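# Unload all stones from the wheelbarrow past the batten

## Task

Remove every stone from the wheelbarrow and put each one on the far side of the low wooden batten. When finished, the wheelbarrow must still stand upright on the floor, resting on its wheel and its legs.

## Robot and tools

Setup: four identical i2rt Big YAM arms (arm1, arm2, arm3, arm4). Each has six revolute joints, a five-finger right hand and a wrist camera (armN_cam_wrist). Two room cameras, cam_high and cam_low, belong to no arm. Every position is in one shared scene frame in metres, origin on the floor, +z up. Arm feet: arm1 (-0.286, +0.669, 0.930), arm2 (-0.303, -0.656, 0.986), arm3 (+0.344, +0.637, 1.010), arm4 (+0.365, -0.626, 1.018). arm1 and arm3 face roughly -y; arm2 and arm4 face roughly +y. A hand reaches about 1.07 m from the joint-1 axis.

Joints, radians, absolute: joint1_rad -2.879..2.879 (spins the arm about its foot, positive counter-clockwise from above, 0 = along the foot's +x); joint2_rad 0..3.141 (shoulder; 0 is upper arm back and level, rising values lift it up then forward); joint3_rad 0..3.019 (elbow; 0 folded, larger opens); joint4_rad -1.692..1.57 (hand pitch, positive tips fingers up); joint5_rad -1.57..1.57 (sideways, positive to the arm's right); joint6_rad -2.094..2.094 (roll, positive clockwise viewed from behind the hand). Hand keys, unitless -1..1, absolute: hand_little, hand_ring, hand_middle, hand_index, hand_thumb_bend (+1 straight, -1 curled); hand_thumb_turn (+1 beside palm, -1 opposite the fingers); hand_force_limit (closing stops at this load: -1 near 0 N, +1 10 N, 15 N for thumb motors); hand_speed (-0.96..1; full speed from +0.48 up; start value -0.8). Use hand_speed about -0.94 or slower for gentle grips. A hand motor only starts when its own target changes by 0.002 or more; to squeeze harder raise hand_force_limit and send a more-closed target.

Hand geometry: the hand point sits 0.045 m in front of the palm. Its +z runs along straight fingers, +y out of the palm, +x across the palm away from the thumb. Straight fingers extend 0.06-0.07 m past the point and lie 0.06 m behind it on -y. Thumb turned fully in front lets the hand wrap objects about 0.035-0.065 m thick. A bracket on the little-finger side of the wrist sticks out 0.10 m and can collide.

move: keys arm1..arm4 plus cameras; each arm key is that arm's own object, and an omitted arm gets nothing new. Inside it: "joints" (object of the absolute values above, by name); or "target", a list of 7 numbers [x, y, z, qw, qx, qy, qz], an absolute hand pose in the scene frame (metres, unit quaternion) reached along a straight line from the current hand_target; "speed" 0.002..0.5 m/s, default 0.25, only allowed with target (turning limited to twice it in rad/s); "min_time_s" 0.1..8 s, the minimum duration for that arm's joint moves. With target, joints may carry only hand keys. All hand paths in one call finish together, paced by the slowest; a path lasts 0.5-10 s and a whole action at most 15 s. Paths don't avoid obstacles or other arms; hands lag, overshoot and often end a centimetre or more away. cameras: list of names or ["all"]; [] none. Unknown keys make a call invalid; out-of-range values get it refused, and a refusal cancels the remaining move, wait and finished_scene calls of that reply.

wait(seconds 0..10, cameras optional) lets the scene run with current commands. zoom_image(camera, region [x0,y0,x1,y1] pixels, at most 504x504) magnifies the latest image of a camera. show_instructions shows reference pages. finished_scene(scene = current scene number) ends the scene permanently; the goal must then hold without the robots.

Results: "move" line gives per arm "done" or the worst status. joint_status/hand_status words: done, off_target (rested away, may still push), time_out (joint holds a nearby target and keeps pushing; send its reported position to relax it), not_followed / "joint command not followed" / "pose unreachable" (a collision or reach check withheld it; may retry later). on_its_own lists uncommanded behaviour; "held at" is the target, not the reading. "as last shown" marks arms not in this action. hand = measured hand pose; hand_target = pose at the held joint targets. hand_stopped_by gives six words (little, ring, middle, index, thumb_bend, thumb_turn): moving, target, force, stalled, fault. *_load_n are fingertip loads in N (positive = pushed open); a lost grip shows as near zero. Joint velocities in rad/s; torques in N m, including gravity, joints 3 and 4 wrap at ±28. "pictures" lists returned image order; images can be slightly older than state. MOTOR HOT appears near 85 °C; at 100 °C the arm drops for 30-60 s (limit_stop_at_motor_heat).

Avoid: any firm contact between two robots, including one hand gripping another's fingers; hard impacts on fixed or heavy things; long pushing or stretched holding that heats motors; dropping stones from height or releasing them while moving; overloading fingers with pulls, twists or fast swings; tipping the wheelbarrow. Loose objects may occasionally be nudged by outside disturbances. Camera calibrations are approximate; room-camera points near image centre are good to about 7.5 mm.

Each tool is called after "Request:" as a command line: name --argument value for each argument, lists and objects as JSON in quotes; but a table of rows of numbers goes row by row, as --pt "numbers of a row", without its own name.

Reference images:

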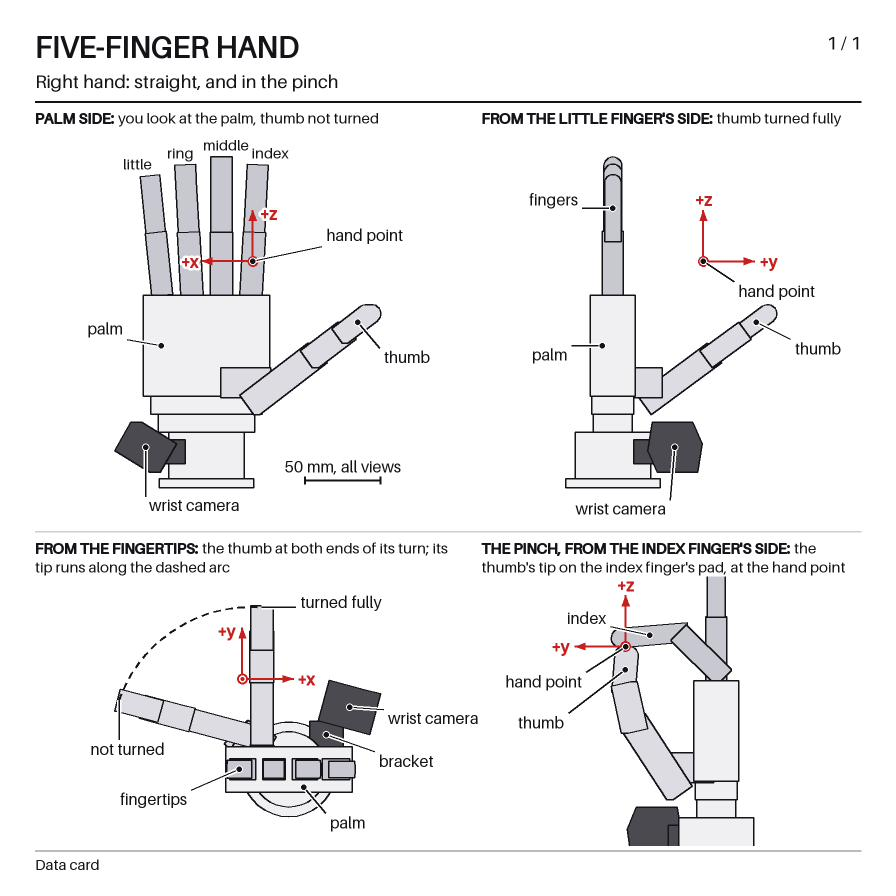

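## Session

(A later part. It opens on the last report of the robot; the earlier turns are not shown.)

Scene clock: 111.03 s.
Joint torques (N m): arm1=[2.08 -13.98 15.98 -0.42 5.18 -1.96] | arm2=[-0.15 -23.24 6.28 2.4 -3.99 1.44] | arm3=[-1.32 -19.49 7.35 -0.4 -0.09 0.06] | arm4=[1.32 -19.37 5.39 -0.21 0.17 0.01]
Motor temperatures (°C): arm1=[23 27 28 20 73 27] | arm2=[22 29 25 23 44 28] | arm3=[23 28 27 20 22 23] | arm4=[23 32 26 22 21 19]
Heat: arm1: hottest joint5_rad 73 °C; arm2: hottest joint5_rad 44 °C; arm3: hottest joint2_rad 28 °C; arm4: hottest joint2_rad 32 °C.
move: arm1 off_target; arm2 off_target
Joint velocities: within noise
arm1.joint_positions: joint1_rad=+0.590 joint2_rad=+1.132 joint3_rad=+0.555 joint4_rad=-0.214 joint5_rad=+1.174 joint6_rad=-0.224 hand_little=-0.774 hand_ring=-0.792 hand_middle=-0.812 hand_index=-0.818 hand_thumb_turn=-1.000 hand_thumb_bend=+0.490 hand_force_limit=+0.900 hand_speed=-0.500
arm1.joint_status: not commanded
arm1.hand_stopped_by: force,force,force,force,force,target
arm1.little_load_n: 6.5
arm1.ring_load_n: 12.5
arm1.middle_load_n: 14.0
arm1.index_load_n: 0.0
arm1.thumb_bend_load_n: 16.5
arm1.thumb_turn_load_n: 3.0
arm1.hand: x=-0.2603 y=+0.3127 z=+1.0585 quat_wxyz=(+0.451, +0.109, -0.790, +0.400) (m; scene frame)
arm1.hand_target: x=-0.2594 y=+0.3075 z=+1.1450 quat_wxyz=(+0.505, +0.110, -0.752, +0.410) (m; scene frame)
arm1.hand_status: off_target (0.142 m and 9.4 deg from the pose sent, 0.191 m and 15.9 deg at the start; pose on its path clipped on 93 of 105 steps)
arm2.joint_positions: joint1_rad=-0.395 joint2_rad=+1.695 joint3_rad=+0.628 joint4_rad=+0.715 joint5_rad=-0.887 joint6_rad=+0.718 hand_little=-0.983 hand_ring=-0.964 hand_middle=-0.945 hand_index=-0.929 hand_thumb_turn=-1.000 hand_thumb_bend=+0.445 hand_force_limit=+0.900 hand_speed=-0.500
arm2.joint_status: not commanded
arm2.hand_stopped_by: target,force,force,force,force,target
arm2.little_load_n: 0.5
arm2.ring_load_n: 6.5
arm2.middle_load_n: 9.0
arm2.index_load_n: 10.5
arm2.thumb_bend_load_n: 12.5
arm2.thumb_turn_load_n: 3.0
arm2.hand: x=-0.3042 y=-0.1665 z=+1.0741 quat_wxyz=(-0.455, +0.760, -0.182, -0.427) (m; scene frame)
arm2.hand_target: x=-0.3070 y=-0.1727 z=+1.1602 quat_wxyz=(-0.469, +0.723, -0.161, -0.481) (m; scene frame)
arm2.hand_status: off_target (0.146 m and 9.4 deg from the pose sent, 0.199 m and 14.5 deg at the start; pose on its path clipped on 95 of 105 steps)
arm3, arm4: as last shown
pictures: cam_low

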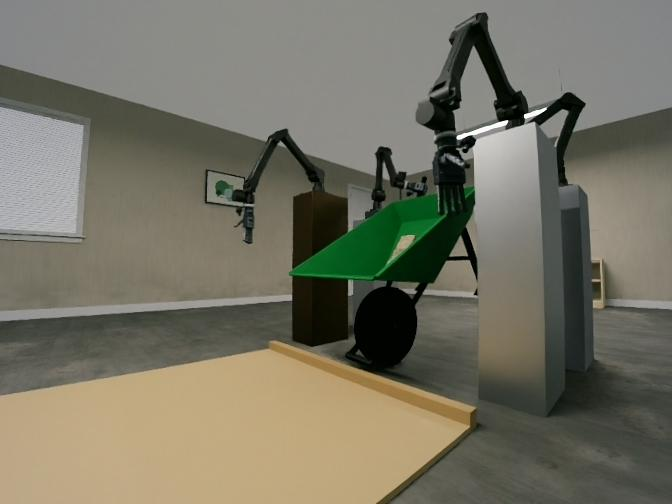

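Request:
move --arm1 '{"target":[-0.19,0.305,1.20,0.4990,0.3131,-0.5558,0.5863],"speed":0.22}' --arm2 '{"target":[-0.245,-0.180,1.225,0.6067,-0.5430,0.3248,0.4818],"speed":0.22}' --cameras '["cam_low"]'

Scene clock: 116.27 s.
Joint torques (N m): arm1=[5.36 -14.51 10.97 5.2 0.92 -3.09] | arm2=[-0.62 -20.54 1.95 6.23 -0.59 2.58] | arm3=[-1.44 -19.6 7.34 -0.38 -0.08 0.05] | arm4=[1.32 -19.55 5.39 -0.13 0.14 0.01]
Motor temperatures (°C): arm1=[23 27 29 20 70 27] | arm2=[22 29 25 23 42 29] | arm3=[23 28 27 20 22 23] | arm4=[23 32 26 22 21 19]
Heat: arm1: hottest joint5_rad 70 °C; arm2: hottest joint5_rad 42 °C; arm3: hottest joint2_rad 28 °C; arm4: hottest joint2_rad 32 °C.
move: arm1 off_target; arm2 off_target
Joint velocities: within noise
arm1.joint_positions: joint1_rad=+0.700 joint2_rad=+1.056 joint3_rad=+0.353 joint4_rad=+0.680 joint5_rad=+0.941 joint6_rad=-1.042 hand_little=-0.774 hand_ring=-0.792 hand_middle=-0.812 hand_index=-0.818 hand_thumb_turn=-1.000 hand_thumb_bend=+0.490 hand_force_limit=+0.900 hand_speed=-0.500
arm1.joint_status: not commanded
arm1.hand_stopped_by: force,force,force,force,force,target
arm1.little_load_n: 4.5
arm1.ring_load_n: 14.0
arm1.middle_load_n: 16.0
arm1.index_load_n: 0.0
arm1.thumb_bend_load_n: 17.5
arm1.thumb_turn_load_n: 4.0
arm1.hand: x=-0.2050 y=+0.2889 z=+1.1131 quat_wxyz=(+0.431, +0.283, -0.654, +0.554) (m; scene frame)
arm1.hand_target: x=-0.1949 y=+0.2978 z=+1.1902 quat_wxyz=(+0.476, +0.305, -0.593, +0.573) (m; scene frame)
arm1.hand_status: off_target (0.090 m and 14.7 deg from the pose sent, 0.158 m and 42.1 deg at the start; pose on its path clipped on 36 of 112 steps)
arm2.joint_positions: joint1_rad=-0.443 joint2_rad=+1.724 joint3_rad=+0.506 joint4_rad=+1.208 joint5_rad=-0.613 joint6_rad=+0.989 hand_little=-0.982 hand_ring=-0.963 hand_middle=-0.945 hand_index=-0.930 hand_thumb_turn=-1.000 hand_thumb_bend=+0.445 hand_force_limit=+0.900 hand_speed=-0.500
arm2.joint_status: not commanded
arm2.hand_stopped_by: target,force,force,force,force,target
arm2.little_load_n: 16.0
arm2.ring_load_n: 14.0
arm2.middle_load_n: 10.0
arm2.index_load_n: 2.5
arm2.thumb_bend_load_n: 12.5
arm2.thumb_turn_load_n: 3.0
arm2.hand: x=-0.2503 y=-0.1571 z=+1.1125 quat_wxyz=(-0.590, +0.652, -0.283, -0.384) (m; scene frame)
arm2.hand_target: x=-0.2474 y=-0.1736 z=+1.1982 quat_wxyz=(-0.597, +0.572, -0.310, -0.469) (m; scene frame)
arm2.hand_status: off_target (0.115 m and 17.6 deg from the pose sent, 0.163 m and 35.2 deg at the start; pose on its path clipped on 102 of 112 steps)
arm3, arm4: as last shown
pictures: cam_low

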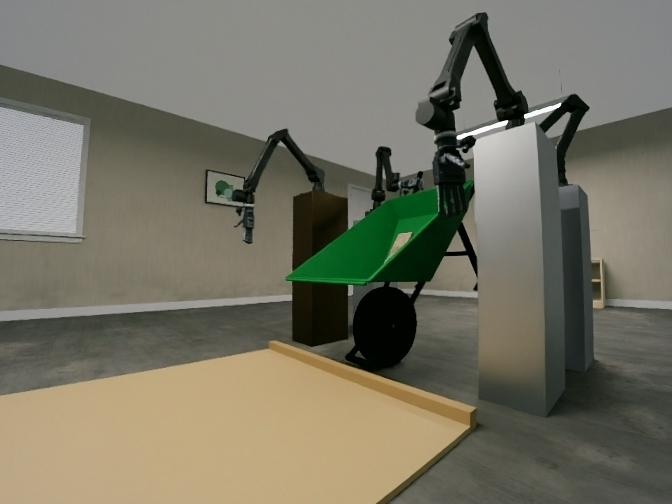

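Request:
move --arm1 '{"target":[-0.025,0.298,1.285,0.4770,0.4105,-0.4520,0.6321],"speed":0.07}' --arm2 '{"target":[-0.075,-0.182,1.31,0.6123,-0.4889,0.3764,0.4942],"speed":0.07}' --cameras '["cam_low"]'

Scene clock: 120.53 s.
Joint torques (N m): arm1=[7.18 -11.22 13.61 4.72 -0.6 -2.97] | arm2=[-4.6 -19.49 5.14 4.6 -0.1 3.05] | arm3=[-1.67 -19.6 7.35 -0.29 -0.07 0.06] | arm4=[1.38 -19.37 5.38 -0.05 0.19 -0.01]
Motor temperatures (°C): arm1=[23 26 29 20 63 28] | arm2=[22 29 25 23 39 31] | arm3=[23 28 27 20 22 23] | arm4=[23 32 26 22 21 19]
Heat: arm1: hottest joint5_rad 63 °C; arm2: hottest joint5_rad 39 °C; arm3: hottest joint2_rad 28 °C; arm4: hottest joint2_rad 32 °C.
move: arm1 off_target; arm2 off_target
Joint velocities: within noise
arm1.joint_positions: joint1_rad=+0.883 joint2_rad=+1.245 joint3_rad=+0.355 joint4_rad=+1.005 joint5_rad=+0.876 joint6_rad=-1.307 hand_little=-0.774 hand_ring=-0.792 hand_middle=-0.812 hand_index=-0.817 hand_thumb_turn=-1.000 hand_thumb_bend=+0.490 hand_force_limit=+0.900 hand_speed=-0.500
arm1.joint_status: not commanded
arm1.hand_stopped_by: force,force,force,force,force,target
arm1.little_load_n: 0.0
arm1.ring_load_n: 19.0
arm1.middle_load_n: 19.5
arm1.index_load_n: 3.0
arm1.thumb_bend_load_n: 18.5
arm1.thumb_turn_load_n: 5.0
arm1.hand: x=-0.1190 y=+0.2909 z=+1.1140 quat_wxyz=(+0.422, +0.390, -0.559, +0.597) (m; scene frame)
arm1.hand_target: x=-0.0780 y=+0.2956 z=+1.1963 quat_wxyz=(+0.457, +0.409, -0.480, +0.627) (m; scene frame)
arm1.hand_status: off_target (0.195 m and 14.6 deg from the pose sent, 0.249 m and 29.4 deg at the start; pose on its path clipped on 106 of 120 steps)
arm2.joint_positions: joint1_rad=-0.609 joint2_rad=+1.827 joint3_rad=+0.641 joint4_rad=+1.230 joint5_rad=-0.752 joint6_rad=+1.017 hand_little=-0.982 hand_ring=-0.963 hand_middle=-0.945 hand_index=-0.929 hand_thumb_turn=-1.000 hand_thumb_bend=+0.445 hand_force_limit=+0.900 hand_speed=-0.500
arm2.joint_status: not commanded
arm2.hand_stopped_by: target,force,force,force,force,target
arm2.little_load_n: 13.0
arm2.ring_load_n: 13.0
arm2.middle_load_n: 10.5
arm2.index_load_n: 7.0
arm2.thumb_bend_load_n: 13.0
arm2.thumb_turn_load_n: 3.0
arm2.hand: x=-0.1671 y=-0.1448 z=+1.1139 quat_wxyz=(-0.608, +0.636, -0.284, -0.381) (m; scene frame)
arm2.hand_target: x=-0.1282 y=-0.1602 z=+1.1948 quat_wxyz=(-0.607, +0.550, -0.348, -0.456) (m; scene frame)
arm2.hand_status: off_target (0.220 m and 23.8 deg from the pose sent, 0.265 m and 25.1 deg at the start; pose on its path clipped on 111 of 120 steps)
arm3.joint_positions: joint1_rad=+1.507 joint2_rad=+2.533 joint3_rad=+1.489 joint4_rad=-0.563 joint5_rad=-0.035 joint6_rad=+2.083 hand_little=+1.000 hand_ring=+1.000 hand_middle=+1.000 hand_index=+1.000 hand_thumb_turn=-1.000 hand_thumb_bend=+1.000 hand_force_limit=+0.000 hand_speed=+0.000
arm3.joint_status: not commanded
arm3.hand_stopped_by: target,target,target,target,target,target
arm3.little_load_n: 0.0
arm3.ring_load_n: 0.0
arm3.middle_load_n: 0.0
arm3.index_load_n: 0.0
arm3.thumb_bend_load_n: 0.0
arm3.thumb_turn_load_n: 0.0
arm3.hand: x=+0.9560 y=+0.6634 z=+0.7035 quat_wxyz=(+0.019, -0.266, -0.964, -0.009) (m; scene frame)
arm3.hand_target: x=+0.9760 y=+0.6585 z=+0.7175 quat_wxyz=(+0.005, -0.273, -0.962, -0.014) (m; scene frame)
arm3.hand_status: not commanded
arm4.joint_positions: joint1_rad=-1.508 joint2_rad=+2.493 joint3_rad=+1.362 joint4_rad=-0.464 joint5_rad=+0.044 joint6_rad=-2.085 hand_little=+1.000 hand_ring=+1.000 hand_middle=+1.000 hand_index=+1.000 hand_thumb_turn=-1.000 hand_thumb_bend=+1.000 hand_force_limit=+0.000 hand_speed=+0.000
arm4.joint_status: not commanded
arm4.hand_stopped_by: target,target,target,target,target,target
arm4.little_load_n: 0.0
arm4.ring_load_n: 0.0
arm4.middle_load_n: 0.0
arm4.index_load_n: 0.0
arm4.thumb_bend_load_n: 0.0
arm4.thumb_turn_load_n: 0.0
arm4.hand: x=+0.8885 y=-0.6971 z=+0.7119 quat_wxyz=(+0.018, +0.965, +0.260, -0.018) (m; scene frame)
arm4.hand_target: x=+0.9058 y=-0.6925 z=+0.7202 quat_wxyz=(+0.022, +0.963, +0.269, -0.006) (m; scene frame)
arm4.hand_status: not commanded
pictures: cam_low

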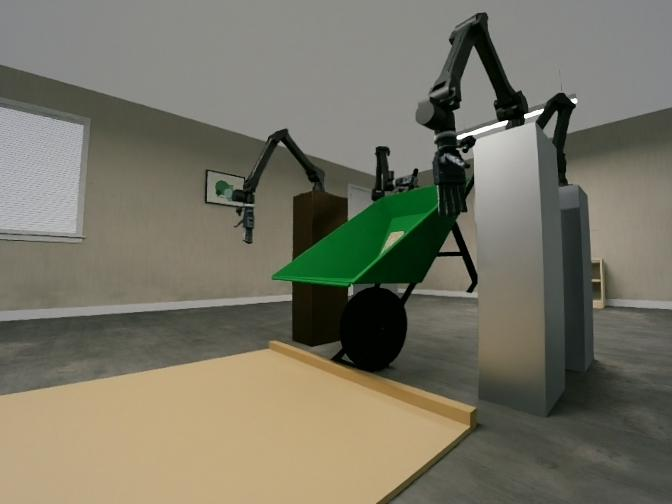

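Request:
move --arm1 '{"joints":{"joint2_rad":0.95},"min_time_s":1.2}' --arm2 '{"joints":{"joint2_rad":1.56},"min_time_s":1.2}' --cameras '["cam_low"]'

Scene clock: 124.00 s.
Joint torques (N m): arm1=[6.36 -17.67 14.5 5.98 0.37 -1.7] | arm2=[-5.3 -27.46 4.71 5.45 -1.26 2.11] | arm3=[-1.49 -19.72 7.34 -0.38 -0.09 0.07] | arm4=[1.73 -19.6 5.39 -0.08 0.17 0]
Motor temperatures (°C): arm1=[23 26 29 21 58 28] | arm2=[22 30 25 23 37 32] | arm3=[23 28 27 20 22 23] | arm4=[23 32 26 22 21 19]
Heat: arm1: hottest joint5_rad 58 °C; arm2: hottest joint5_rad 37 °C; arm3: hottest joint2_rad 28 °C; arm4: hottest joint2_rad 32 °C.
move: arm1 done; arm2 time_out
Joint velocities: within noise
arm1.joint_positions: joint1_rad=+0.893 joint2_rad=+1.089 joint3_rad=+0.355 joint4_rad=+0.979 joint5_rad=+0.846 joint6_rad=-1.422 hand_little=-0.774 hand_ring=-0.792 hand_middle=-0.812 hand_index=-0.817 hand_thumb_turn=-1.000 hand_thumb_bend=+0.490 hand_force_limit=+0.900 hand_speed=-0.500
arm1.joint_status: all done
arm1.hand_stopped_by: force,force,force,force,force,target
arm1.little_load_n: 0.0
arm1.ring_load_n: 20.0
arm1.middle_load_n: 17.0
arm1.index_load_n: 2.0
arm1.thumb_bend_load_n: 16.0
arm1.thumb_turn_load_n: 4.0
arm1.hand: x=-0.1255 y=+0.3002 z=+1.1696 quat_wxyz=(+0.437, +0.384, -0.524, +0.623) (m; scene frame)
arm1.hand_target: x=-0.1132 y=+0.3202 z=+1.2785 quat_wxyz=(+0.435, +0.313, -0.479, +0.696) (m; scene frame)
arm1.hand_status: not commanded
arm2.joint_positions: joint1_rad=-0.602 joint2_rad=+1.743 joint3_rad=+0.652 joint4_rad=+1.211 joint5_rad=-0.720 joint6_rad=+1.125 hand_little=-0.982 hand_ring=-0.963 hand_middle=-0.945 hand_index=-0.929 hand_thumb_turn=-1.000 hand_thumb_bend=+0.445 hand_force_limit=+0.900 hand_speed=-0.500
arm2.joint_status: joint2_rad time_out (moved -0.084 of -0.267)
arm2.hand_stopped_by: target,force,force,force,force,target
arm2.little_load_n: 11.5
arm2.ring_load_n: 13.0
arm2.middle_load_n: 11.5
arm2.index_load_n: 9.5
arm2.thumb_bend_load_n: 13.0
arm2.thumb_turn_load_n: 3.0
arm2.on_its_own: joint1_rad reads -0.602 and still pushes toward -0.690 since a time_out; joint2_rad reads +1.743 and still pushes toward +1.560 since a time_out; joint4_rad reads +1.211 and still pushes toward +1.298 since a time_out; joint5_rad reads -0.720 and still pushes toward -0.759 since a time_out; joint6_rad reads +1.125 and still pushes toward +1.364 since a time_out
arm2.hand: x=-0.1645 y=-0.1395 z=+1.1623 quat_wxyz=(-0.618, +0.605, -0.299, -0.403) (m; scene frame)
arm2.hand_target: x=-0.1427 y=-0.1767 z=+1.2781 quat_wxyz=(-0.663, +0.532, -0.280, -0.447) (m; scene frame)
arm2.hand_status: not commanded
arm3, arm4: as last shown
arm3.index_load_n: 0.5
arm3.thumb_bend_load_n: -0.5
pictures: cam_low

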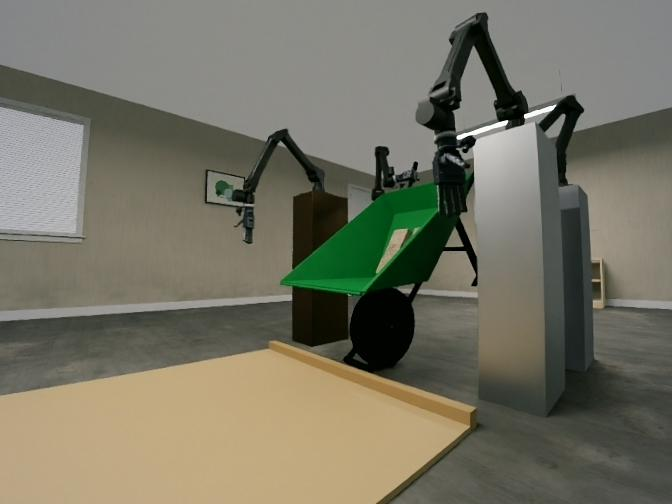

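Request:
move --arm1 '{"target":[0.06,0.298,1.32,0.4770,0.4105,-0.4520,0.6321],"speed":0.1}' --arm2 '{"target":[0.015,-0.180,1.35,0.6123,-0.4889,0.3764,0.4942],"speed":0.1}' --cameras '["cam_low"]'

Scene clock: 128.50 s.
Joint torques (N m): arm1=[6.24 -11.87 17.02 2.18 -1.1 -2.21] | arm2=[-3.55 -20.25 8.88 1.58 0.45 2.88] | arm3=[-1.44 -19.66 7.39 -0.36 -0.09 0.05] | arm4=[1.38 -19.19 5.46 -0.21 0.17 0.03]
Motor temperatures (°C): arm1=[23 26 30 21 54 28] | arm2=[22 30 25 23 35 33] | arm3=[23 28 27 20 22 23] | arm4=[23 32 26 22 21 19]
Heat: arm1: hottest joint5_rad 54 °C; arm2: hottest joint5_rad 35 °C; arm3: hottest joint2_rad 28 °C; arm4: hottest joint2_rad 32 °C.
move: arm1 off_target; arm2 off_target
Joint velocities: within noise
arm1.joint_positions: joint1_rad=+1.044 joint2_rad=+1.333 joint3_rad=+0.600 joint4_rad=+1.002 joint5_rad=+1.003 joint6_rad=-1.519 hand_little=-0.774 hand_ring=-0.791 hand_middle=-0.812 hand_index=-0.818 hand_thumb_turn=-1.000 hand_thumb_bend=+0.490 hand_force_limit=+0.900 hand_speed=-0.500
arm1.joint_status: not commanded
arm1.hand_stopped_by: force,force,force,force,force,target
arm1.little_load_n: 0.0
arm1.ring_load_n: 24.5
arm1.middle_load_n: 17.0
arm1.index_load_n: 0.5
arm1.thumb_bend_load_n: 17.5
arm1.thumb_turn_load_n: 4.5
arm1.hand: x=-0.0276 y=+0.2864 z=+1.1865 quat_wxyz=(+0.452, +0.400, -0.520, +0.604) (m; scene frame)
arm1.hand_target: x=+0.0174 y=+0.2985 z=+1.2672 quat_wxyz=(+0.465, +0.411, -0.464, +0.632) (m; scene frame)
arm1.hand_status: off_target (0.160 m and 9.0 deg from the pose sent, 0.239 m and 10.0 deg at the start; pose on its path clipped on 126 of 126 steps)
arm2.joint_positions: joint1_rad=-0.782 joint2_rad=+1.829 joint3_rad=+0.788 joint4_rad=+1.221 joint5_rad=-0.864 joint6_rad=+1.207 hand_little=-0.982 hand_ring=-0.963 hand_middle=-0.945 hand_index=-0.929 hand_thumb_turn=-1.000 hand_thumb_bend=+0.445 hand_force_limit=+0.900 hand_speed=-0.500
arm2.joint_status: not commanded
arm2.hand_stopped_by: target,force,force,force,force,target
arm2.little_load_n: 10.0
arm2.ring_load_n: 12.5
arm2.middle_load_n: 11.5
arm2.index_load_n: 10.5
arm2.thumb_bend_load_n: 13.5
arm2.thumb_turn_load_n: 3.0
arm2.hand: x=-0.0702 y=-0.1510 z=+1.1707 quat_wxyz=(-0.627, +0.588, -0.311, -0.406) (m; scene frame)
arm2.hand_target: x=-0.0312 y=-0.1669 z=+1.2548 quat_wxyz=(-0.613, +0.513, -0.369, -0.474) (m; scene frame)
arm2.hand_status: off_target (0.201 m and 17.1 deg from the pose sent, 0.263 m and 19.1 deg at the start; pose on its path clipped on 126 of 126 steps)
arm3, arm4: as last shown
arm3.index_load_n: 0.0
arm3.thumb_bend_load_n: 0.0
pictures: cam_low

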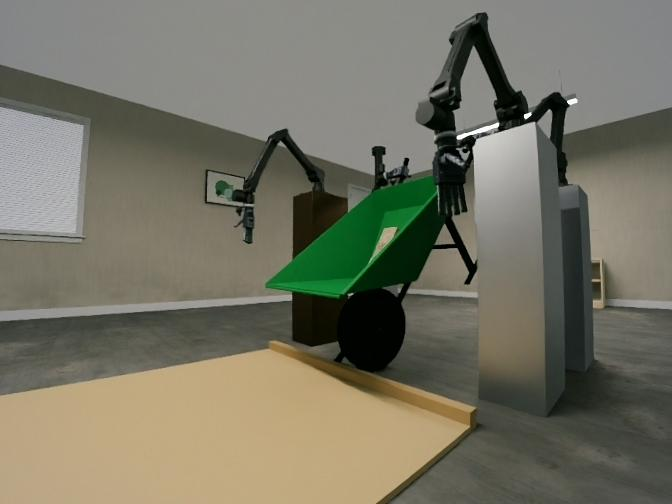

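Request:
move --arm1 '{"joints":{"joint2_rad":1.0},"min_time_s":1.0}' --arm2 '{"joints":{"joint2_rad":1.47},"min_time_s":1.0}' --cameras '["cam_low"]'

Scene clock: 131.50 s.
Joint torques (N m): arm1=[7.24 -18.67 17.84 5.37 -1.1 -1.52] | arm2=[-6.12 -32.67 9.8 5.87 -0.5 2.09] | arm3=[-1.38 -19.6 7.39 -0.36 -0.09 0.08] | arm4=[1.85 -19.66 5.42 -0.21 0.15 0.03]
Motor temperatures (°C): arm1=[23 26 30 21 52 28] | arm2=[22 30 26 23 33 33] | arm3=[23 28 27 20 22 23] | arm4=[23 32 26 22 21 19]
Heat: arm1: hottest joint5_rad 52 °C; arm2: hottest joint5_rad 33 °C; arm3: hottest joint2_rad 28 °C; arm4: hottest joint2_rad 32 °C.
move: arm1 done; arm2 time_out
Joint velocities: within noise
arm1.joint_positions: joint1_rad=+1.034 joint2_rad=+1.130 joint3_rad=+0.602 joint4_rad=+0.930 joint5_rad=+1.001 joint6_rad=-1.582 hand_little=-0.774 hand_ring=-0.791 hand_middle=-0.812 hand_index=-0.818 hand_thumb_turn=-1.000 hand_thumb_bend=+0.490 hand_force_limit=+0.900 hand_speed=-0.500
arm1.joint_status: all done
arm1.hand_stopped_by: force,force,force,force,force,target
arm1.little_load_n: 5.5
arm1.ring_load_n: 12.5
arm1.middle_load_n: 12.5
arm1.index_load_n: 0.5
arm1.thumb_bend_load_n: 16.0
arm1.thumb_turn_load_n: 3.0
arm1.hand: x=-0.0614 y=+0.3007 z=+1.2583 quat_wxyz=(+0.458, +0.363, -0.514, +0.628) (m; scene frame)
arm1.hand_target: x=-0.0547 y=+0.3340 z=+1.3805 quat_wxyz=(+0.425, +0.290, -0.479, +0.711) (m; scene frame)
arm1.hand_status: not commanded
arm2.joint_positions: joint1_rad=-0.750 joint2_rad=+1.704 joint3_rad=+0.787 joint4_rad=+1.118 joint5_rad=-0.839 joint6_rad=+1.295 hand_little=-0.982 hand_ring=-0.963 hand_middle=-0.945 hand_index=-0.929 hand_thumb_turn=-1.000 hand_thumb_bend=+0.445 hand_force_limit=+0.900 hand_speed=-0.500
arm2.joint_status: joint2_rad time_out (moved -0.125 of -0.359)
arm2.hand_stopped_by: target,force,force,force,force,target
arm2.little_load_n: 9.0
arm2.ring_load_n: 12.5
arm2.middle_load_n: 12.0
arm2.index_load_n: 11.0
arm2.thumb_bend_load_n: 13.0
arm2.thumb_turn_load_n: 3.5
arm2.on_its_own: joint1_rad reads -0.750 and still pushes toward -0.848 since a time_out; joint2_rad reads +1.704 and still pushes toward +1.470 since a time_out; joint4_rad reads +1.118 and still pushes toward +1.218 since a time_out; joint6_rad reads +1.295 and still pushes toward +1.532 since a time_out
arm2.hand: x=-0.0863 y=-0.1468 z=+1.2245 quat_wxyz=(-0.614, +0.572, -0.327, -0.435) (m; scene frame)
arm2.hand_target: x=-0.0737 y=-0.2032 z=+1.3853 quat_wxyz=(-0.691, +0.502, -0.260, -0.451) (m; scene frame)
arm2.hand_status: not commanded
arm3, arm4: as last shown
arm3.little_load_n: 0.5
pictures: cam_low

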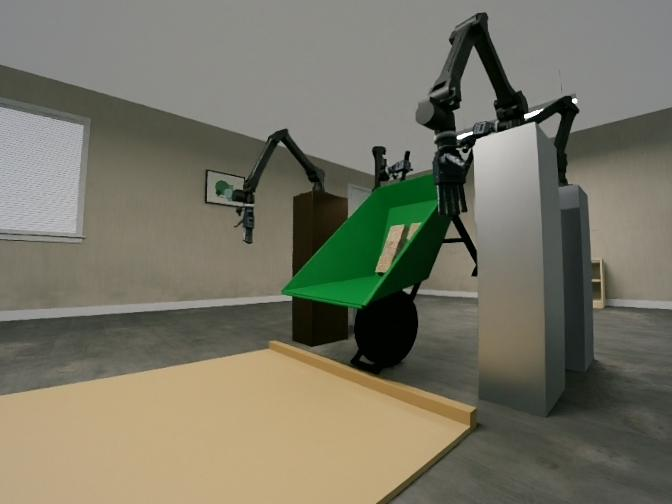

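Request:
move --arm1 '{"target":[0.05,0.292,1.39,0.4770,0.4105,-0.4520,0.6321],"speed":0.15}' --arm2 '{"target":[0.025,-0.175,1.385,0.6123,-0.4889,0.3764,0.4942],"speed":0.15}'

Request:
move --arm1 '{"joints":{"joint2_rad":1.10},"min_time_s":1.0}' --arm2 '{"joints":{"joint2_rad":1.47},"min_time_s":1.0}' --cameras '["cam_low"]'

Scene clock: 134.37 s.
Joint torques (N m): arm1=[5.13 -10.23 18.33 1.57 -1.78 -1.99] | arm2=[-2.96 -20.54 9.74 1.62 0.6 2.79] | arm3=[-1.44 -19.9 7.35 -0.36 -0.09 0.06] | arm4=[1.55 -19.6 5.41 -0.06 0.16 0.01]
Motor temperatures (°C): arm1=[23 26 31 21 51 28] | arm2=[22 30 26 23 32 34] | arm3=[23 29 27 20 22 23] | arm4=[23 32 26 22 21 19]
Heat: arm1: hottest joint5_rad 51 °C; arm2: hottest joint6_rad 34 °C; arm3: hottest joint2_rad 29 °C; arm4: hottest joint2_rad 32 °C.
move: arm1 off_target; arm2 off_target
Joint velocities: within noise
arm1.joint_positions: joint1_rad=+1.031 joint2_rad=+1.209 joint3_rad=+0.642 joint4_rad=+0.857 joint5_rad=+0.997 joint6_rad=-1.541 hand_little=-0.774 hand_ring=-0.792 hand_middle=-0.812 hand_index=-0.818 hand_thumb_turn=-0.999 hand_thumb_bend=+0.490 hand_force_limit=+0.900 hand_speed=-0.500
arm1.joint_status: not commanded
arm1.hand_stopped_by: force,force,force,force,force,target
arm1.little_load_n: 0.0
arm1.ring_load_n: 14.5
arm1.middle_load_n: 12.5
arm1.index_load_n: 0.0
arm1.thumb_bend_load_n: 19.5
arm1.thumb_turn_load_n: 13.0
arm1.hand: x=-0.0400 y=+0.2872 z=+1.2351 quat_wxyz=(+0.459, +0.396, -0.517, +0.604) (m; scene frame)
arm1.hand_target: x=-0.0003 y=+0.2965 z=+1.3189 quat_wxyz=(+0.470, +0.408, -0.460, +0.633) (m; scene frame)
arm1.hand_status: off_target (0.179 m and 8.6 deg from the pose sent, 0.173 m and 9.2 deg at the start; pose on its path clipped on 57 of 57 steps)
arm2.joint_positions: joint1_rad=-0.798 joint2_rad=+1.817 joint3_rad=+0.790 joint4_rad=+1.191 joint5_rad=-0.875 joint6_rad=+1.215 hand_little=-0.983 hand_ring=-0.964 hand_middle=-0.945 hand_index=-0.929 hand_thumb_turn=-1.000 hand_thumb_bend=+0.445 hand_force_limit=+0.900 hand_speed=-0.500
arm2.joint_status: not commanded
arm2.hand_stopped_by: target,force,force,force,force,target
arm2.little_load_n: 5.5
arm2.ring_load_n: 9.0
arm2.middle_load_n: 9.5
arm2.index_load_n: 6.5
arm2.thumb_bend_load_n: 12.5
arm2.thumb_turn_load_n: 3.0
arm2.hand: x=-0.0636 y=-0.1549 z=+1.1734 quat_wxyz=(-0.621, +0.588, -0.321, -0.408) (m; scene frame)
arm2.hand_target: x=-0.0289 y=-0.1664 z=+1.2605 quat_wxyz=(-0.611, +0.514, -0.370, -0.475) (m; scene frame)
arm2.hand_status: off_target (0.230 m and 16.4 deg from the pose sent, 0.197 m and 13.0 deg at the start; pose on its path clipped on 57 of 57 steps)
arm3, arm4: as last shown
arm3.little_load_n: 0.0
pictures: none

Scene clock: 137.13 s.
Joint torques (N m): arm1=[5.13 -14.68 16.4 2.26 -0.92 -1.22] | arm2=[-2.61 -35.14 10.3 5.33 -0.66 2.45] | arm3=[-1.32 -19.72 7.41 -0.38 -0.08 0.06] | arm4=[1.49 -19.37 5.45 -0.2 0.18 0]
Motor temperatures (°C): arm1=[23 26 32 21 50 28] | arm2=[22 30 26 23 32 34] | arm3=[23 29 27 20 22 23] | arm4=[23 32 26 22 21 19]
Heat: arm1: hottest joint5_rad 50 °C; arm2: hottest joint6_rad 34 °C; arm3: hottest joint2_rad 29 °C; arm4: hottest joint2_rad 32 °C.
move: arm1 done; arm2 time_out
Joint velocities: within noise
arm1.joint_positions: joint1_rad=+1.031 joint2_rad=+1.176 joint3_rad=+0.671 joint4_rad=+0.839 joint5_rad=+0.972 joint6_rad=-1.611 hand_little=-0.774 hand_ring=-0.792 hand_middle=-0.812 hand_index=-0.818 hand_thumb_turn=-0.999 hand_thumb_bend=+0.490 hand_force_limit=+0.900 hand_speed=-0.500
arm1.joint_status: all done
arm1.hand_stopped_by: force,force,force,force,force,target
arm1.little_load_n: 0.0
arm1.ring_load_n: 19.0
arm1.middle_load_n: 14.0
arm1.index_load_n: 0.0
arm1.thumb_bend_load_n: 19.0
arm1.thumb_turn_load_n: 9.0
arm1.hand: x=-0.0390 y=+0.2869 z=+1.2644 quat_wxyz=(+0.470, +0.403, -0.498, +0.608) (m; scene frame)
arm1.hand_target: x=-0.0213 y=+0.3076 z=+1.3525 quat_wxyz=(+0.460, +0.374, -0.465, +0.657) (m; scene frame)
arm1.hand_status: not commanded
arm2.joint_positions: joint1_rad=-0.799 joint2_rad=+1.730 joint3_rad=+0.790 joint4_rad=+1.108 joint5_rad=-0.842 joint6_rad=+1.255 hand_little=-0.982 hand_ring=-0.964 hand_middle=-0.945 hand_index=-0.930 hand_thumb_turn=-1.000 hand_thumb_bend=+0.445 hand_force_limit=+0.900 hand_speed=-0.500
arm2.joint_status: joint2_rad time_out (moved -0.087 of -0.347)
arm2.hand_stopped_by: target,force,force,force,force,target
arm2.little_load_n: 12.0
arm2.ring_load_n: 12.5
arm2.middle_load_n: 9.0
arm2.index_load_n: 3.5
arm2.thumb_bend_load_n: 12.5
arm2.thumb_turn_load_n: 3.0
arm2.on_its_own: joint1_rad reads -0.799 and still pushes toward -0.851 since a time_out; joint2_rad reads +1.730 and still pushes toward +1.470 since a time_out; joint4_rad reads +1.108 and still pushes toward +1.195 since a time_out; joint6_rad reads +1.255 and still pushes toward +1.534 since a time_out
arm2.hand: x=-0.0597 y=-0.1553 z=+1.2086 quat_wxyz=(-0.621, +0.573, -0.341, -0.411) (m; scene frame)
arm2.hand_target: x=-0.0706 y=-0.2018 z=+1.3866 quat_wxyz=(-0.686, +0.504, -0.265, -0.453) (m; scene frame)
arm2.hand_status: not commanded
arm3, arm4: as last shown
arm3.thumb_bend_load_n: -0.5
pictures: cam_low

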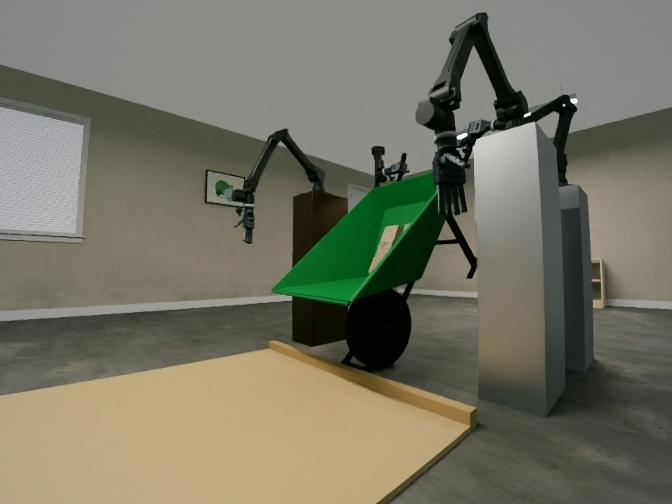

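Request:
move --arm1 '{"joints":{"joint2_rad":0.92,"joint3_rad":0.76},"min_time_s":1.2}' --arm2 '{"joints":{"joint2_rad":1.45,"joint3_rad":0.9},"min_time_s":1.2}' --cameras '["cam_low","cam_high"]'

Scene clock: 140.53 s.
Joint torques (N m): arm1=[5.07 -15.85 15.62 4.27 -1.13 -1.04] | arm2=[-4.19 -34.2 14.69 5.61 -0.8 2.08] | arm3=[-1.32 -19.55 7.38 -0.35 -0.08 0.07] | arm4=[1.08 -19.02 5.35 -0.24 0.16 -0.02]
Motor temperatures (°C): arm1=[23 26 33 21 48 27] | arm2=[22 31 26 23 31 34] | arm3=[23 29 27 20 22 23] | arm4=[23 32 26 22 21 19]
Heat: arm1: hottest joint5_rad 48 °C; arm2: hottest joint6_rad 34 °C; arm3: hottest joint2_rad 29 °C; arm4: hottest joint2_rad 32 °C.
move: arm1 done; arm2 time_out
Joint velocities: within noise
arm1.joint_positions: joint1_rad=+1.031 joint2_rad=+1.028 joint3_rad=+0.671 joint4_rad=+0.793 joint5_rad=+0.976 joint6_rad=-1.628 hand_little=-0.774 hand_ring=-0.793 hand_middle=-0.812 hand_index=-0.817 hand_thumb_turn=-0.999 hand_thumb_bend=+0.490 hand_force_limit=+0.900 hand_speed=-0.500
arm1.joint_status: all done
arm1.hand_stopped_by: force,force,force,force,force,target
arm1.little_load_n: 0.0
arm1.ring_load_n: 0.0
arm1.middle_load_n: 16.5
arm1.index_load_n: 3.0
arm1.thumb_bend_load_n: 16.0
arm1.thumb_turn_load_n: 5.5
arm1.hand: x=-0.0685 y=+0.3045 z=+1.3138 quat_wxyz=(+0.464, +0.366, -0.499, +0.633) (m; scene frame)
arm1.hand_target: x=-0.0731 y=+0.3348 z=+1.4081 quat_wxyz=(+0.439, +0.308, -0.472, +0.700) (m; scene frame)
arm1.hand_status: not commanded
arm2.joint_positions: joint1_rad=-0.778 joint2_rad=+1.701 joint3_rad=+0.790 joint4_rad=+1.101 joint5_rad=-0.837 joint6_rad=+1.297 hand_little=-0.982 hand_ring=-0.964 hand_middle=-0.945 hand_index=-0.929 hand_thumb_turn=-1.000 hand_thumb_bend=+0.445 hand_force_limit=+0.900 hand_speed=-0.500
arm2.joint_status: joint2_rad time_out (moved -0.029 of -0.280); joint3_rad time_out (moved +0.000 of +0.110)
arm2.hand_stopped_by: target,force,force,force,force,target
arm2.little_load_n: 10.0
arm2.ring_load_n: 12.0
arm2.middle_load_n: 10.5
arm2.index_load_n: 7.0
arm2.thumb_bend_load_n: 12.5
arm2.thumb_turn_load_n: 3.0
arm2.on_its_own: joint1_rad reads -0.778 and still pushes toward -0.851 since a time_out; joint2_rad reads +1.701 and still pushes toward +1.450 since a time_out; joint3_rad reads +0.790 and still pushes toward +0.900 since a time_out; joint4_rad reads +1.101 and still pushes toward +1.195 since a time_out; joint6_rad reads +1.297 and still pushes toward +1.534 since a time_out
arm2.hand: x=-0.0709 y=-0.1523 z=+1.2250 quat_wxyz=(-0.616, +0.567, -0.340, -0.428) (m; scene frame)
arm2.hand_target: x=-0.0713 y=-0.2023 z=+1.4170 quat_wxyz=(-0.704, +0.500, -0.237, -0.445) (m; scene frame)
arm2.hand_status: not commanded
arm3, arm4: as last shown
arm3.thumb_turn_load_n: -0.5
pictures: cam_high, cam_low

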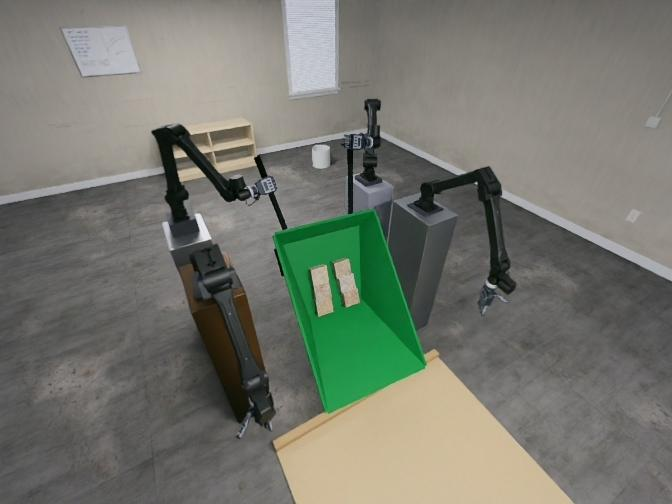

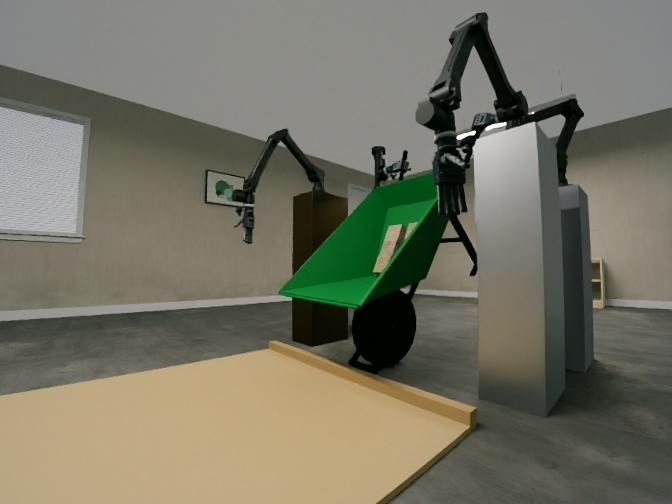

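Request:
move --arm1 '{"target":[-0.075,0.300,1.345,0.4640,0.3660,-0.4990,0.6330],"speed":0.1}' --cameras '["arm1_cam_wrist","cam_high"]'

Request:
zoom_image --camera "cam_high" --region '[220, 100, 440, 320]'

Scene clock: 143.40 s.
Joint torques (N m): arm1=[0.62 -9 13.09 1.5 -0.83 -0.61] | arm2=[-2.49 -34.14 14.65 6.12 0.31 2.29] | arm3=[-1.49 -19.9 7.41 -0.39 -0.08 0.05] | arm4=[1.79 -19.55 5.37 -0.2 0.16 -0.01]
Motor temperatures (°C): arm1=[23 26 33 21 47 27] | arm2=[22 32 27 23 31 34] | arm3=[23 29 27 20 22 23] | arm4=[23 32 26 22 21 19]
Heat: arm1: hottest joint5_rad 47 °C; arm2: hottest joint6_rad 34 °C; arm3: hottest joint2_rad 29 °C; arm4: hottest joint2_rad 32 °C.
move: arm1 off_target
Joint velocities: within noise
arm1.joint_positions: joint1_rad=+0.988 joint2_rad=+1.012 joint3_rad=+0.671 joint4_rad=+0.674 joint5_rad=+0.970 joint6_rad=-1.548 hand_little=-0.774 hand_ring=-0.793 hand_middle=-0.812 hand_index=-0.817 hand_thumb_turn=-0.999 hand_thumb_bend=+0.490 hand_force_limit=+0.900 hand_speed=-0.500
arm1.joint_status: not commanded
arm1.hand_stopped_by: force,force,force,force,force,target
arm1.little_load_n: 0.0
arm1.ring_load_n: 0.0
arm1.middle_load_n: 16.5
arm1.index_load_n: 2.5
arm1.thumb_bend_load_n: 16.0
arm1.thumb_turn_load_n: 5.5
arm1.hand: x=-0.0806 y=+0.2952 z=+1.3001 quat_wxyz=(+0.464, +0.376, -0.518, +0.613) (m; scene frame)
arm1.hand_target: x=-0.0772 y=+0.3009 z=+1.3439 quat_wxyz=(+0.464, +0.366, -0.500, +0.633) (m; scene frame)
arm1.hand_status: off_target (0.045 m and 3.4 deg from the pose sent, 0.032 m and 0.0 deg at the start)
arm2, arm3, arm4: as last shown
arm2.joint_positions: joint1_rad=-0.800 joint2_rad=+1.701 joint3_rad=+0.790 joint4_rad=+1.089 joint5_rad=-0.868 joint6_rad=+1.273 hand_little=-0.982 hand_ring=-0.964 hand_middle=-0.945 hand_index=-0.930 hand_thumb_turn=-1.000 hand_thumb_bend=+0.445 hand_force_limit=+0.900 hand_speed=-0.500
arm2.little_load_n: 11.5
arm2.ring_load_n: 10.5
arm2.middle_load_n: 8.5
arm2.index_load_n: 1.5
arm2.on_its_own: joint1_rad reads -0.800 and still pushes toward -0.851 since a time_out; joint2_rad reads +1.701 and still pushes toward +1.450 since a time_out; joint3_rad reads +0.790 and still pushes toward +0.900 since a time_out; joint4_rad reads +1.089 and still pushes toward +1.195 since a time_out; joint6_rad reads +1.273 and still pushes toward +1.534 since a time_out
arm2.hand: x=-0.0652 y=-0.1593 z=+1.2207 quat_wxyz=(-0.616, +0.575, -0.335, -0.422) (m; scene frame)
arm2.hand_target: x=-0.0714 y=-0.2023 z=+1.4171 quat_wxyz=(-0.704, +0.500, -0.237, -0.445) (m; scene frame)
arm3.thumb_bend_load_n: 0.0
arm3.thumb_turn_load_n: 0.0
pictures: arm1_cam_wrist, cam_high
camera_calibration:
arm1_cam_wrist: T_world_to_cam=[[-0.998105, 0.0448044, 0.0421871, -0.154229], [-0.0272779, 0.292399, -0.955907, 1.1587], [-0.0551643, -0.955246, -0.290623, 0.767565], [0, 0, 0, 1]] pos_world=[-0.0799876, 0.40132, 1.33719]

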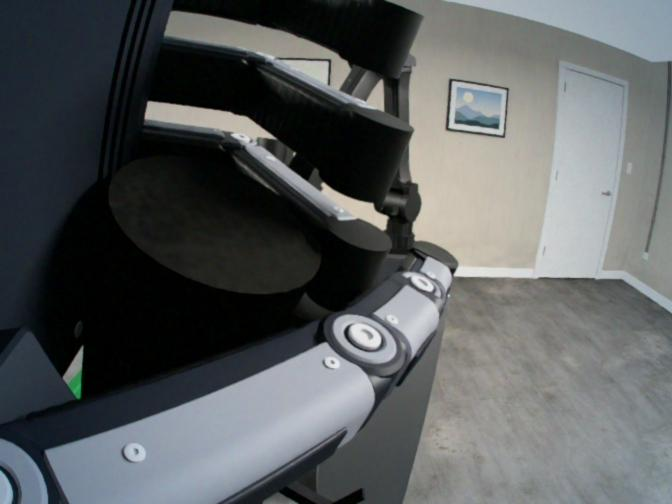

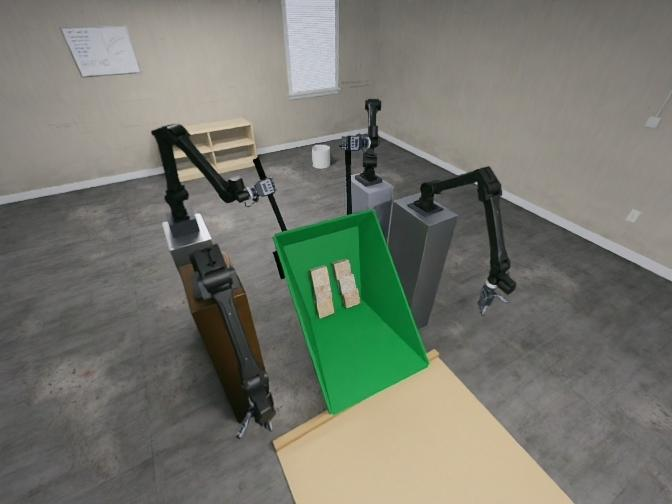

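Scaled by 2.291 from the camera's 672x504 image, which has a finer 960x720 frame.

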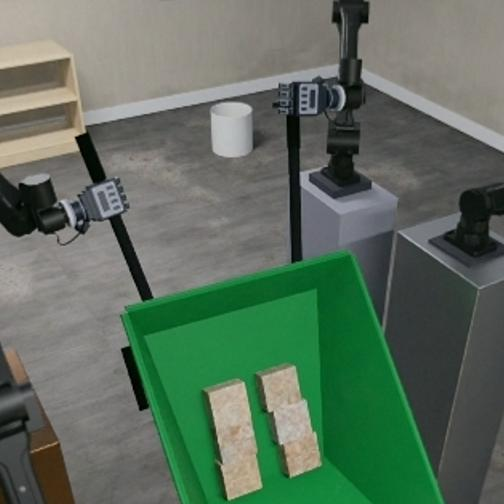

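Request:
move --arm3 '{"target":[0.85,0.12,0.56,0,0.7071,0.7071,0],"speed":0.35,"joints":{"hand_little":-1,"hand_ring":-1,"hand_middle":-1,"hand_index":-1}}' --arm4 '{"target":[0.85,-0.22,0.56,0,0.7071,0.7071,0],"speed":0.35,"joints":{"hand_little":-1,"hand_ring":-1,"hand_middle":-1,"hand_index":-1}}' --cameras '["cam_low","cam_high"]'

Scene clock: 147.20 s.
Joint torques (N m): arm1=[0.56 -9.05 13.09 1.5 -0.83 -0.61] | arm2=[-2.55 -34.08 14.65 6.12 0.31 2.29] | arm3=[-0.21 -19.19 9.7 -0.17 -0.25 0.05] | arm4=[0.09 -19.49 7.19 -0.1 0.28 0]
Motor temperatures (°C): arm1=[23 26 33 20 46 26] | arm2=[22 33 27 23 30 35] | arm3=[23 28 27 20 22 23] | arm4=[23 32 26 22 21 19]
Heat: arm1: hottest joint5_rad 46 °C; arm2: hottest joint6_rad 35 °C; arm3: hottest joint2_rad 28 °C; arm4: hottest joint2_rad 32 °C.
move: arm3 off_target; arm4 off_target
Joint velocities: within noise
arm1, arm2: as last shown
arm1.joint_positions: joint1_rad=+0.988 joint2_rad=+1.012 joint3_rad=+0.671 joint4_rad=+0.674 joint5_rad=+0.970 joint6_rad=-1.547 hand_little=-0.774 hand_ring=-0.793 hand_middle=-0.812 hand_index=-0.817 hand_thumb_turn=-0.999 hand_thumb_bend=+0.490 hand_force_limit=+0.900 hand_speed=-0.500
arm1.middle_load_n: 16.0
arm1.index_load_n: 3.0
arm1.thumb_bend_load_n: 16.5
arm1.thumb_turn_load_n: 5.0
arm1.hand: x=-0.0806 y=+0.2952 z=+1.3001 quat_wxyz=(+0.463, +0.376, -0.518, +0.613) (m; scene frame)
arm1.hand_target: x=-0.0772 y=+0.3009 z=+1.3439 quat_wxyz=(+0.464, +0.365, -0.500, +0.633) (m; scene frame)
arm2.little_load_n: 11.0
arm2.index_load_n: 2.0
arm2.thumb_bend_load_n: 12.0
arm2.on_its_own: joint1_rad reads -0.800 and still pushes toward -0.851 since a time_out; joint2_rad reads +1.701 and still pushes toward +1.450 since a time_out; joint3_rad reads +0.790 and still pushes toward +0.900 since a time_out; joint4_rad reads +1.089 and still pushes toward +1.195 since a time_out; joint6_rad reads +1.273 and still pushes toward +1.534 since a time_out
arm3.joint_positions: joint1_rad=+0.663 joint2_rad=+3.017 joint3_rad=+2.184 joint4_rad=-0.727 joint5_rad=-0.046 joint6_rad=+2.083 hand_little=-1.000 hand_ring=-1.000 hand_middle=-1.000 hand_index=-1.000 hand_thumb_turn=-1.000 hand_thumb_bend=+1.000 hand_force_limit=+0.000 hand_speed=+0.000
arm3.joint_status: all done
arm3.hand_stopped_by: target,target,target,target,target,target
arm3.little_load_n: 0.0
arm3.ring_load_n: 0.0
arm3.middle_load_n: 0.0
arm3.index_load_n: 0.0
arm3.thumb_bend_load_n: 0.0
arm3.thumb_turn_load_n: 0.0
arm3.hand: x=+0.8475 y=+0.1122 z=+0.5770 quat_wxyz=(-0.013, -0.637, -0.771, -0.020) (m; scene frame)
arm3.hand_target: x=+0.8490 y=+0.1202 z=+0.5608 quat_wxyz=(-0.007, -0.637, -0.771, -0.023) (m; scene frame)
arm3.hand_status: off_target (0.019 m and 11.2 deg from the pose sent, 0.572 m and 59.2 deg at the start; a joint's target at an end of its range on 91 of 91 steps)
arm4.joint_positions: joint1_rad=-0.688 joint2_rad=+2.951 joint3_rad=+1.990 joint4_rad=-0.595 joint5_rad=+0.061 joint6_rad=-2.085 hand_little=-1.000 hand_ring=-1.000 hand_middle=-1.000 hand_index=-1.000 hand_thumb_turn=-1.000 hand_thumb_bend=+1.000 hand_force_limit=+0.000 hand_speed=+0.000
arm4.joint_status: all done
arm4.hand_stopped_by: target,target,target,target,target,target
arm4.little_load_n: 0.0
arm4.ring_load_n: 0.0
arm4.middle_load_n: 0.0
arm4.index_load_n: 0.0
arm4.thumb_bend_load_n: 0.0
arm4.thumb_turn_load_n: 0.0
arm4.hand: x=+0.8491 y=-0.2131 z=+0.5763 quat_wxyz=(+0.029, +0.782, +0.623, +0.012) (m; scene frame)
arm4.hand_target: x=+0.8490 y=-0.2202 z=+0.5605 quat_wxyz=(+0.031, +0.780, +0.625, +0.005) (m; scene frame)
arm4.hand_status: off_target (0.018 m and 13.4 deg from the pose sent, 0.502 m and 60.0 deg at the start; a joint's target at an end of its range on 91 of 91 steps)
pictures: cam_high, cam_low

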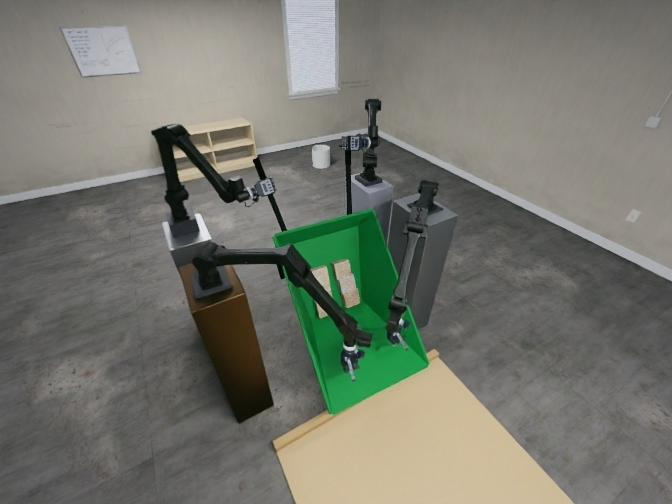

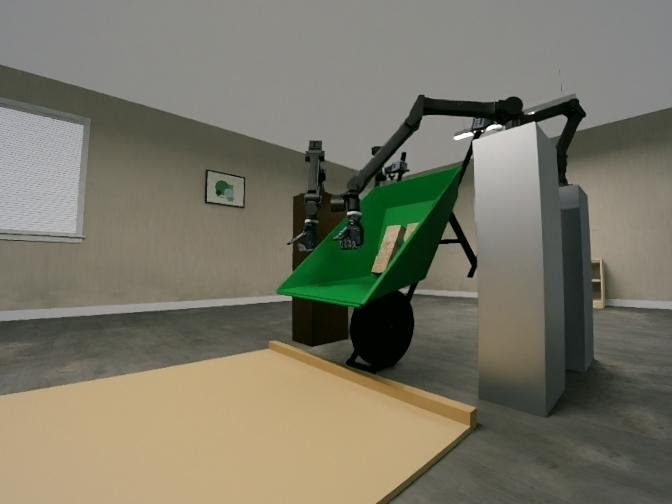

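Request:
move --arm3 '{"target":[0.86,0.12,0.40,0,0.7071,0.7071,0],"speed":0.12}' --arm4 '{"target":[0.86,-0.22,0.40,0,0.7071,0.7071,0],"speed":0.12}' --cameras '["cam_low","cam_high"]'

Scene clock: 149.50 s.
Joint torques (N m): arm1=[0.62 -9 13.09 1.5 -0.83 -0.61] | arm2=[-2.49 -34.14 14.65 6.12 0.31 2.29] | arm3=[0.26 -18.84 4.38 1.26 0.21 0.06] | arm4=[0.56 -19.08 3.25 0.99 -0.11 0]
Motor temperatures (°C): arm1=[23 26 34 20 45 26] | arm2=[22 33 28 23 30 35] | arm3=[23 28 26 20 22 23] | arm4=[23 32 26 22 21 19]
Heat: arm1: hottest joint5_rad 45 °C; arm2: hottest joint6_rad 35 °C; arm3: hottest joint2_rad 28 °C; arm4: hottest joint2_rad 32 °C.
move: arm3 off_target; arm4 off_target
Joint velocities: within noise
arm1, arm2: as last shown
arm1.middle_load_n: 16.5
arm1.thumb_turn_load_n: 5.5
arm2.index_load_n: 1.5
arm2.thumb_turn_load_n: 2.5
arm2.on_its_own: joint1_rad reads -0.800 and still pushes toward -0.851 since a time_out; joint2_rad reads +1.701 and still pushes toward +1.450 since a time_out; joint3_rad reads +0.790 and still pushes toward +0.900 since a time_out; joint4_rad reads +1.089 and still pushes toward +1.195 since a time_out; joint6_rad reads +1.273 and still pushes toward +1.534 since a time_out
arm3.joint_positions: joint1_rad=+0.692 joint2_rad=+3.114 joint3_rad=+2.085 joint4_rad=-0.362 joint5_rad=+0.041 joint6_rad=+2.083 hand_little=-1.000 hand_ring=-1.000 hand_middle=-1.000 hand_index=-1.000 hand_thumb_turn=-1.000 hand_thumb_bend=+1.000 hand_force_limit=+0.000 hand_speed=+0.000
arm3.joint_status: not commanded
arm3.hand_stopped_by: target,target,target,target,target,target
arm3.little_load_n: 0.0
arm3.ring_load_n: 0.0
arm3.middle_load_n: 0.5
arm3.index_load_n: 0.0
arm3.thumb_bend_load_n: 0.0
arm3.thumb_turn_load_n: 0.0
arm3.hand: x=+0.8371 y=+0.1295 z=+0.5056 quat_wxyz=(-0.089, -0.624, -0.775, +0.037) (m; scene frame)
arm3.hand_target: x=+0.8291 y=+0.1485 z=+0.4860 quat_wxyz=(-0.078, -0.623, -0.777, +0.036) (m; scene frame)
arm3.hand_status: off_target (0.108 m and 16.5 deg from the pose sent, 0.177 m and 11.2 deg at the start; pose on its path clipped on 28 of 65 steps; a joint's target at an end of its range on 65 of 65 steps)
arm4.joint_positions: joint1_rad=-0.765 joint2_rad=+3.123 joint3_rad=+1.968 joint4_rad=-0.139 joint5_rad=-0.157 joint6_rad=-2.086 hand_little=-1.000 hand_ring=-1.000 hand_middle=-1.000 hand_index=-1.000 hand_thumb_turn=-1.000 hand_thumb_bend=+1.000 hand_force_limit=+0.000 hand_speed=+0.000
arm4.joint_status: not commanded
arm4.hand_stopped_by: target,target,target,target,target,target
arm4.little_load_n: 0.0
arm4.ring_load_n: 0.0
arm4.middle_load_n: 0.0
arm4.index_load_n: 0.0
arm4.thumb_bend_load_n: 0.0
arm4.thumb_turn_load_n: 0.5
arm4.hand: x=+0.8515 y=-0.2191 z=+0.4725 quat_wxyz=(-0.093, +0.789, +0.594, +0.127) (m; scene frame)
arm4.hand_target: x=+0.8423 y=-0.2329 z=+0.4586 quat_wxyz=(-0.093, +0.789, +0.596, +0.118) (m; scene frame)
arm4.hand_status: off_target (0.073 m and 24.1 deg from the pose sent, 0.177 m and 13.4 deg at the start; pose on its path clipped on 26 of 65 steps; a joint's target at an end of its range on 65 of 65 steps)
pictures: cam_high, cam_low

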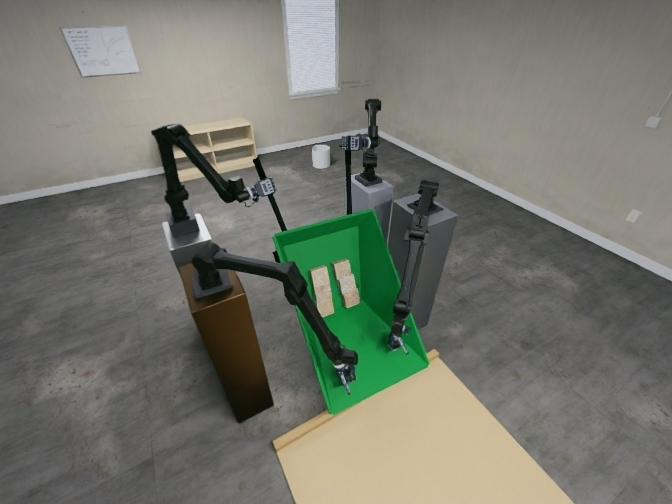

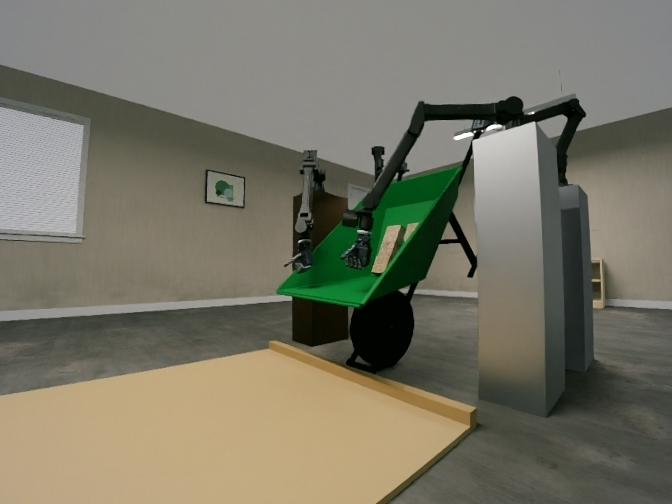

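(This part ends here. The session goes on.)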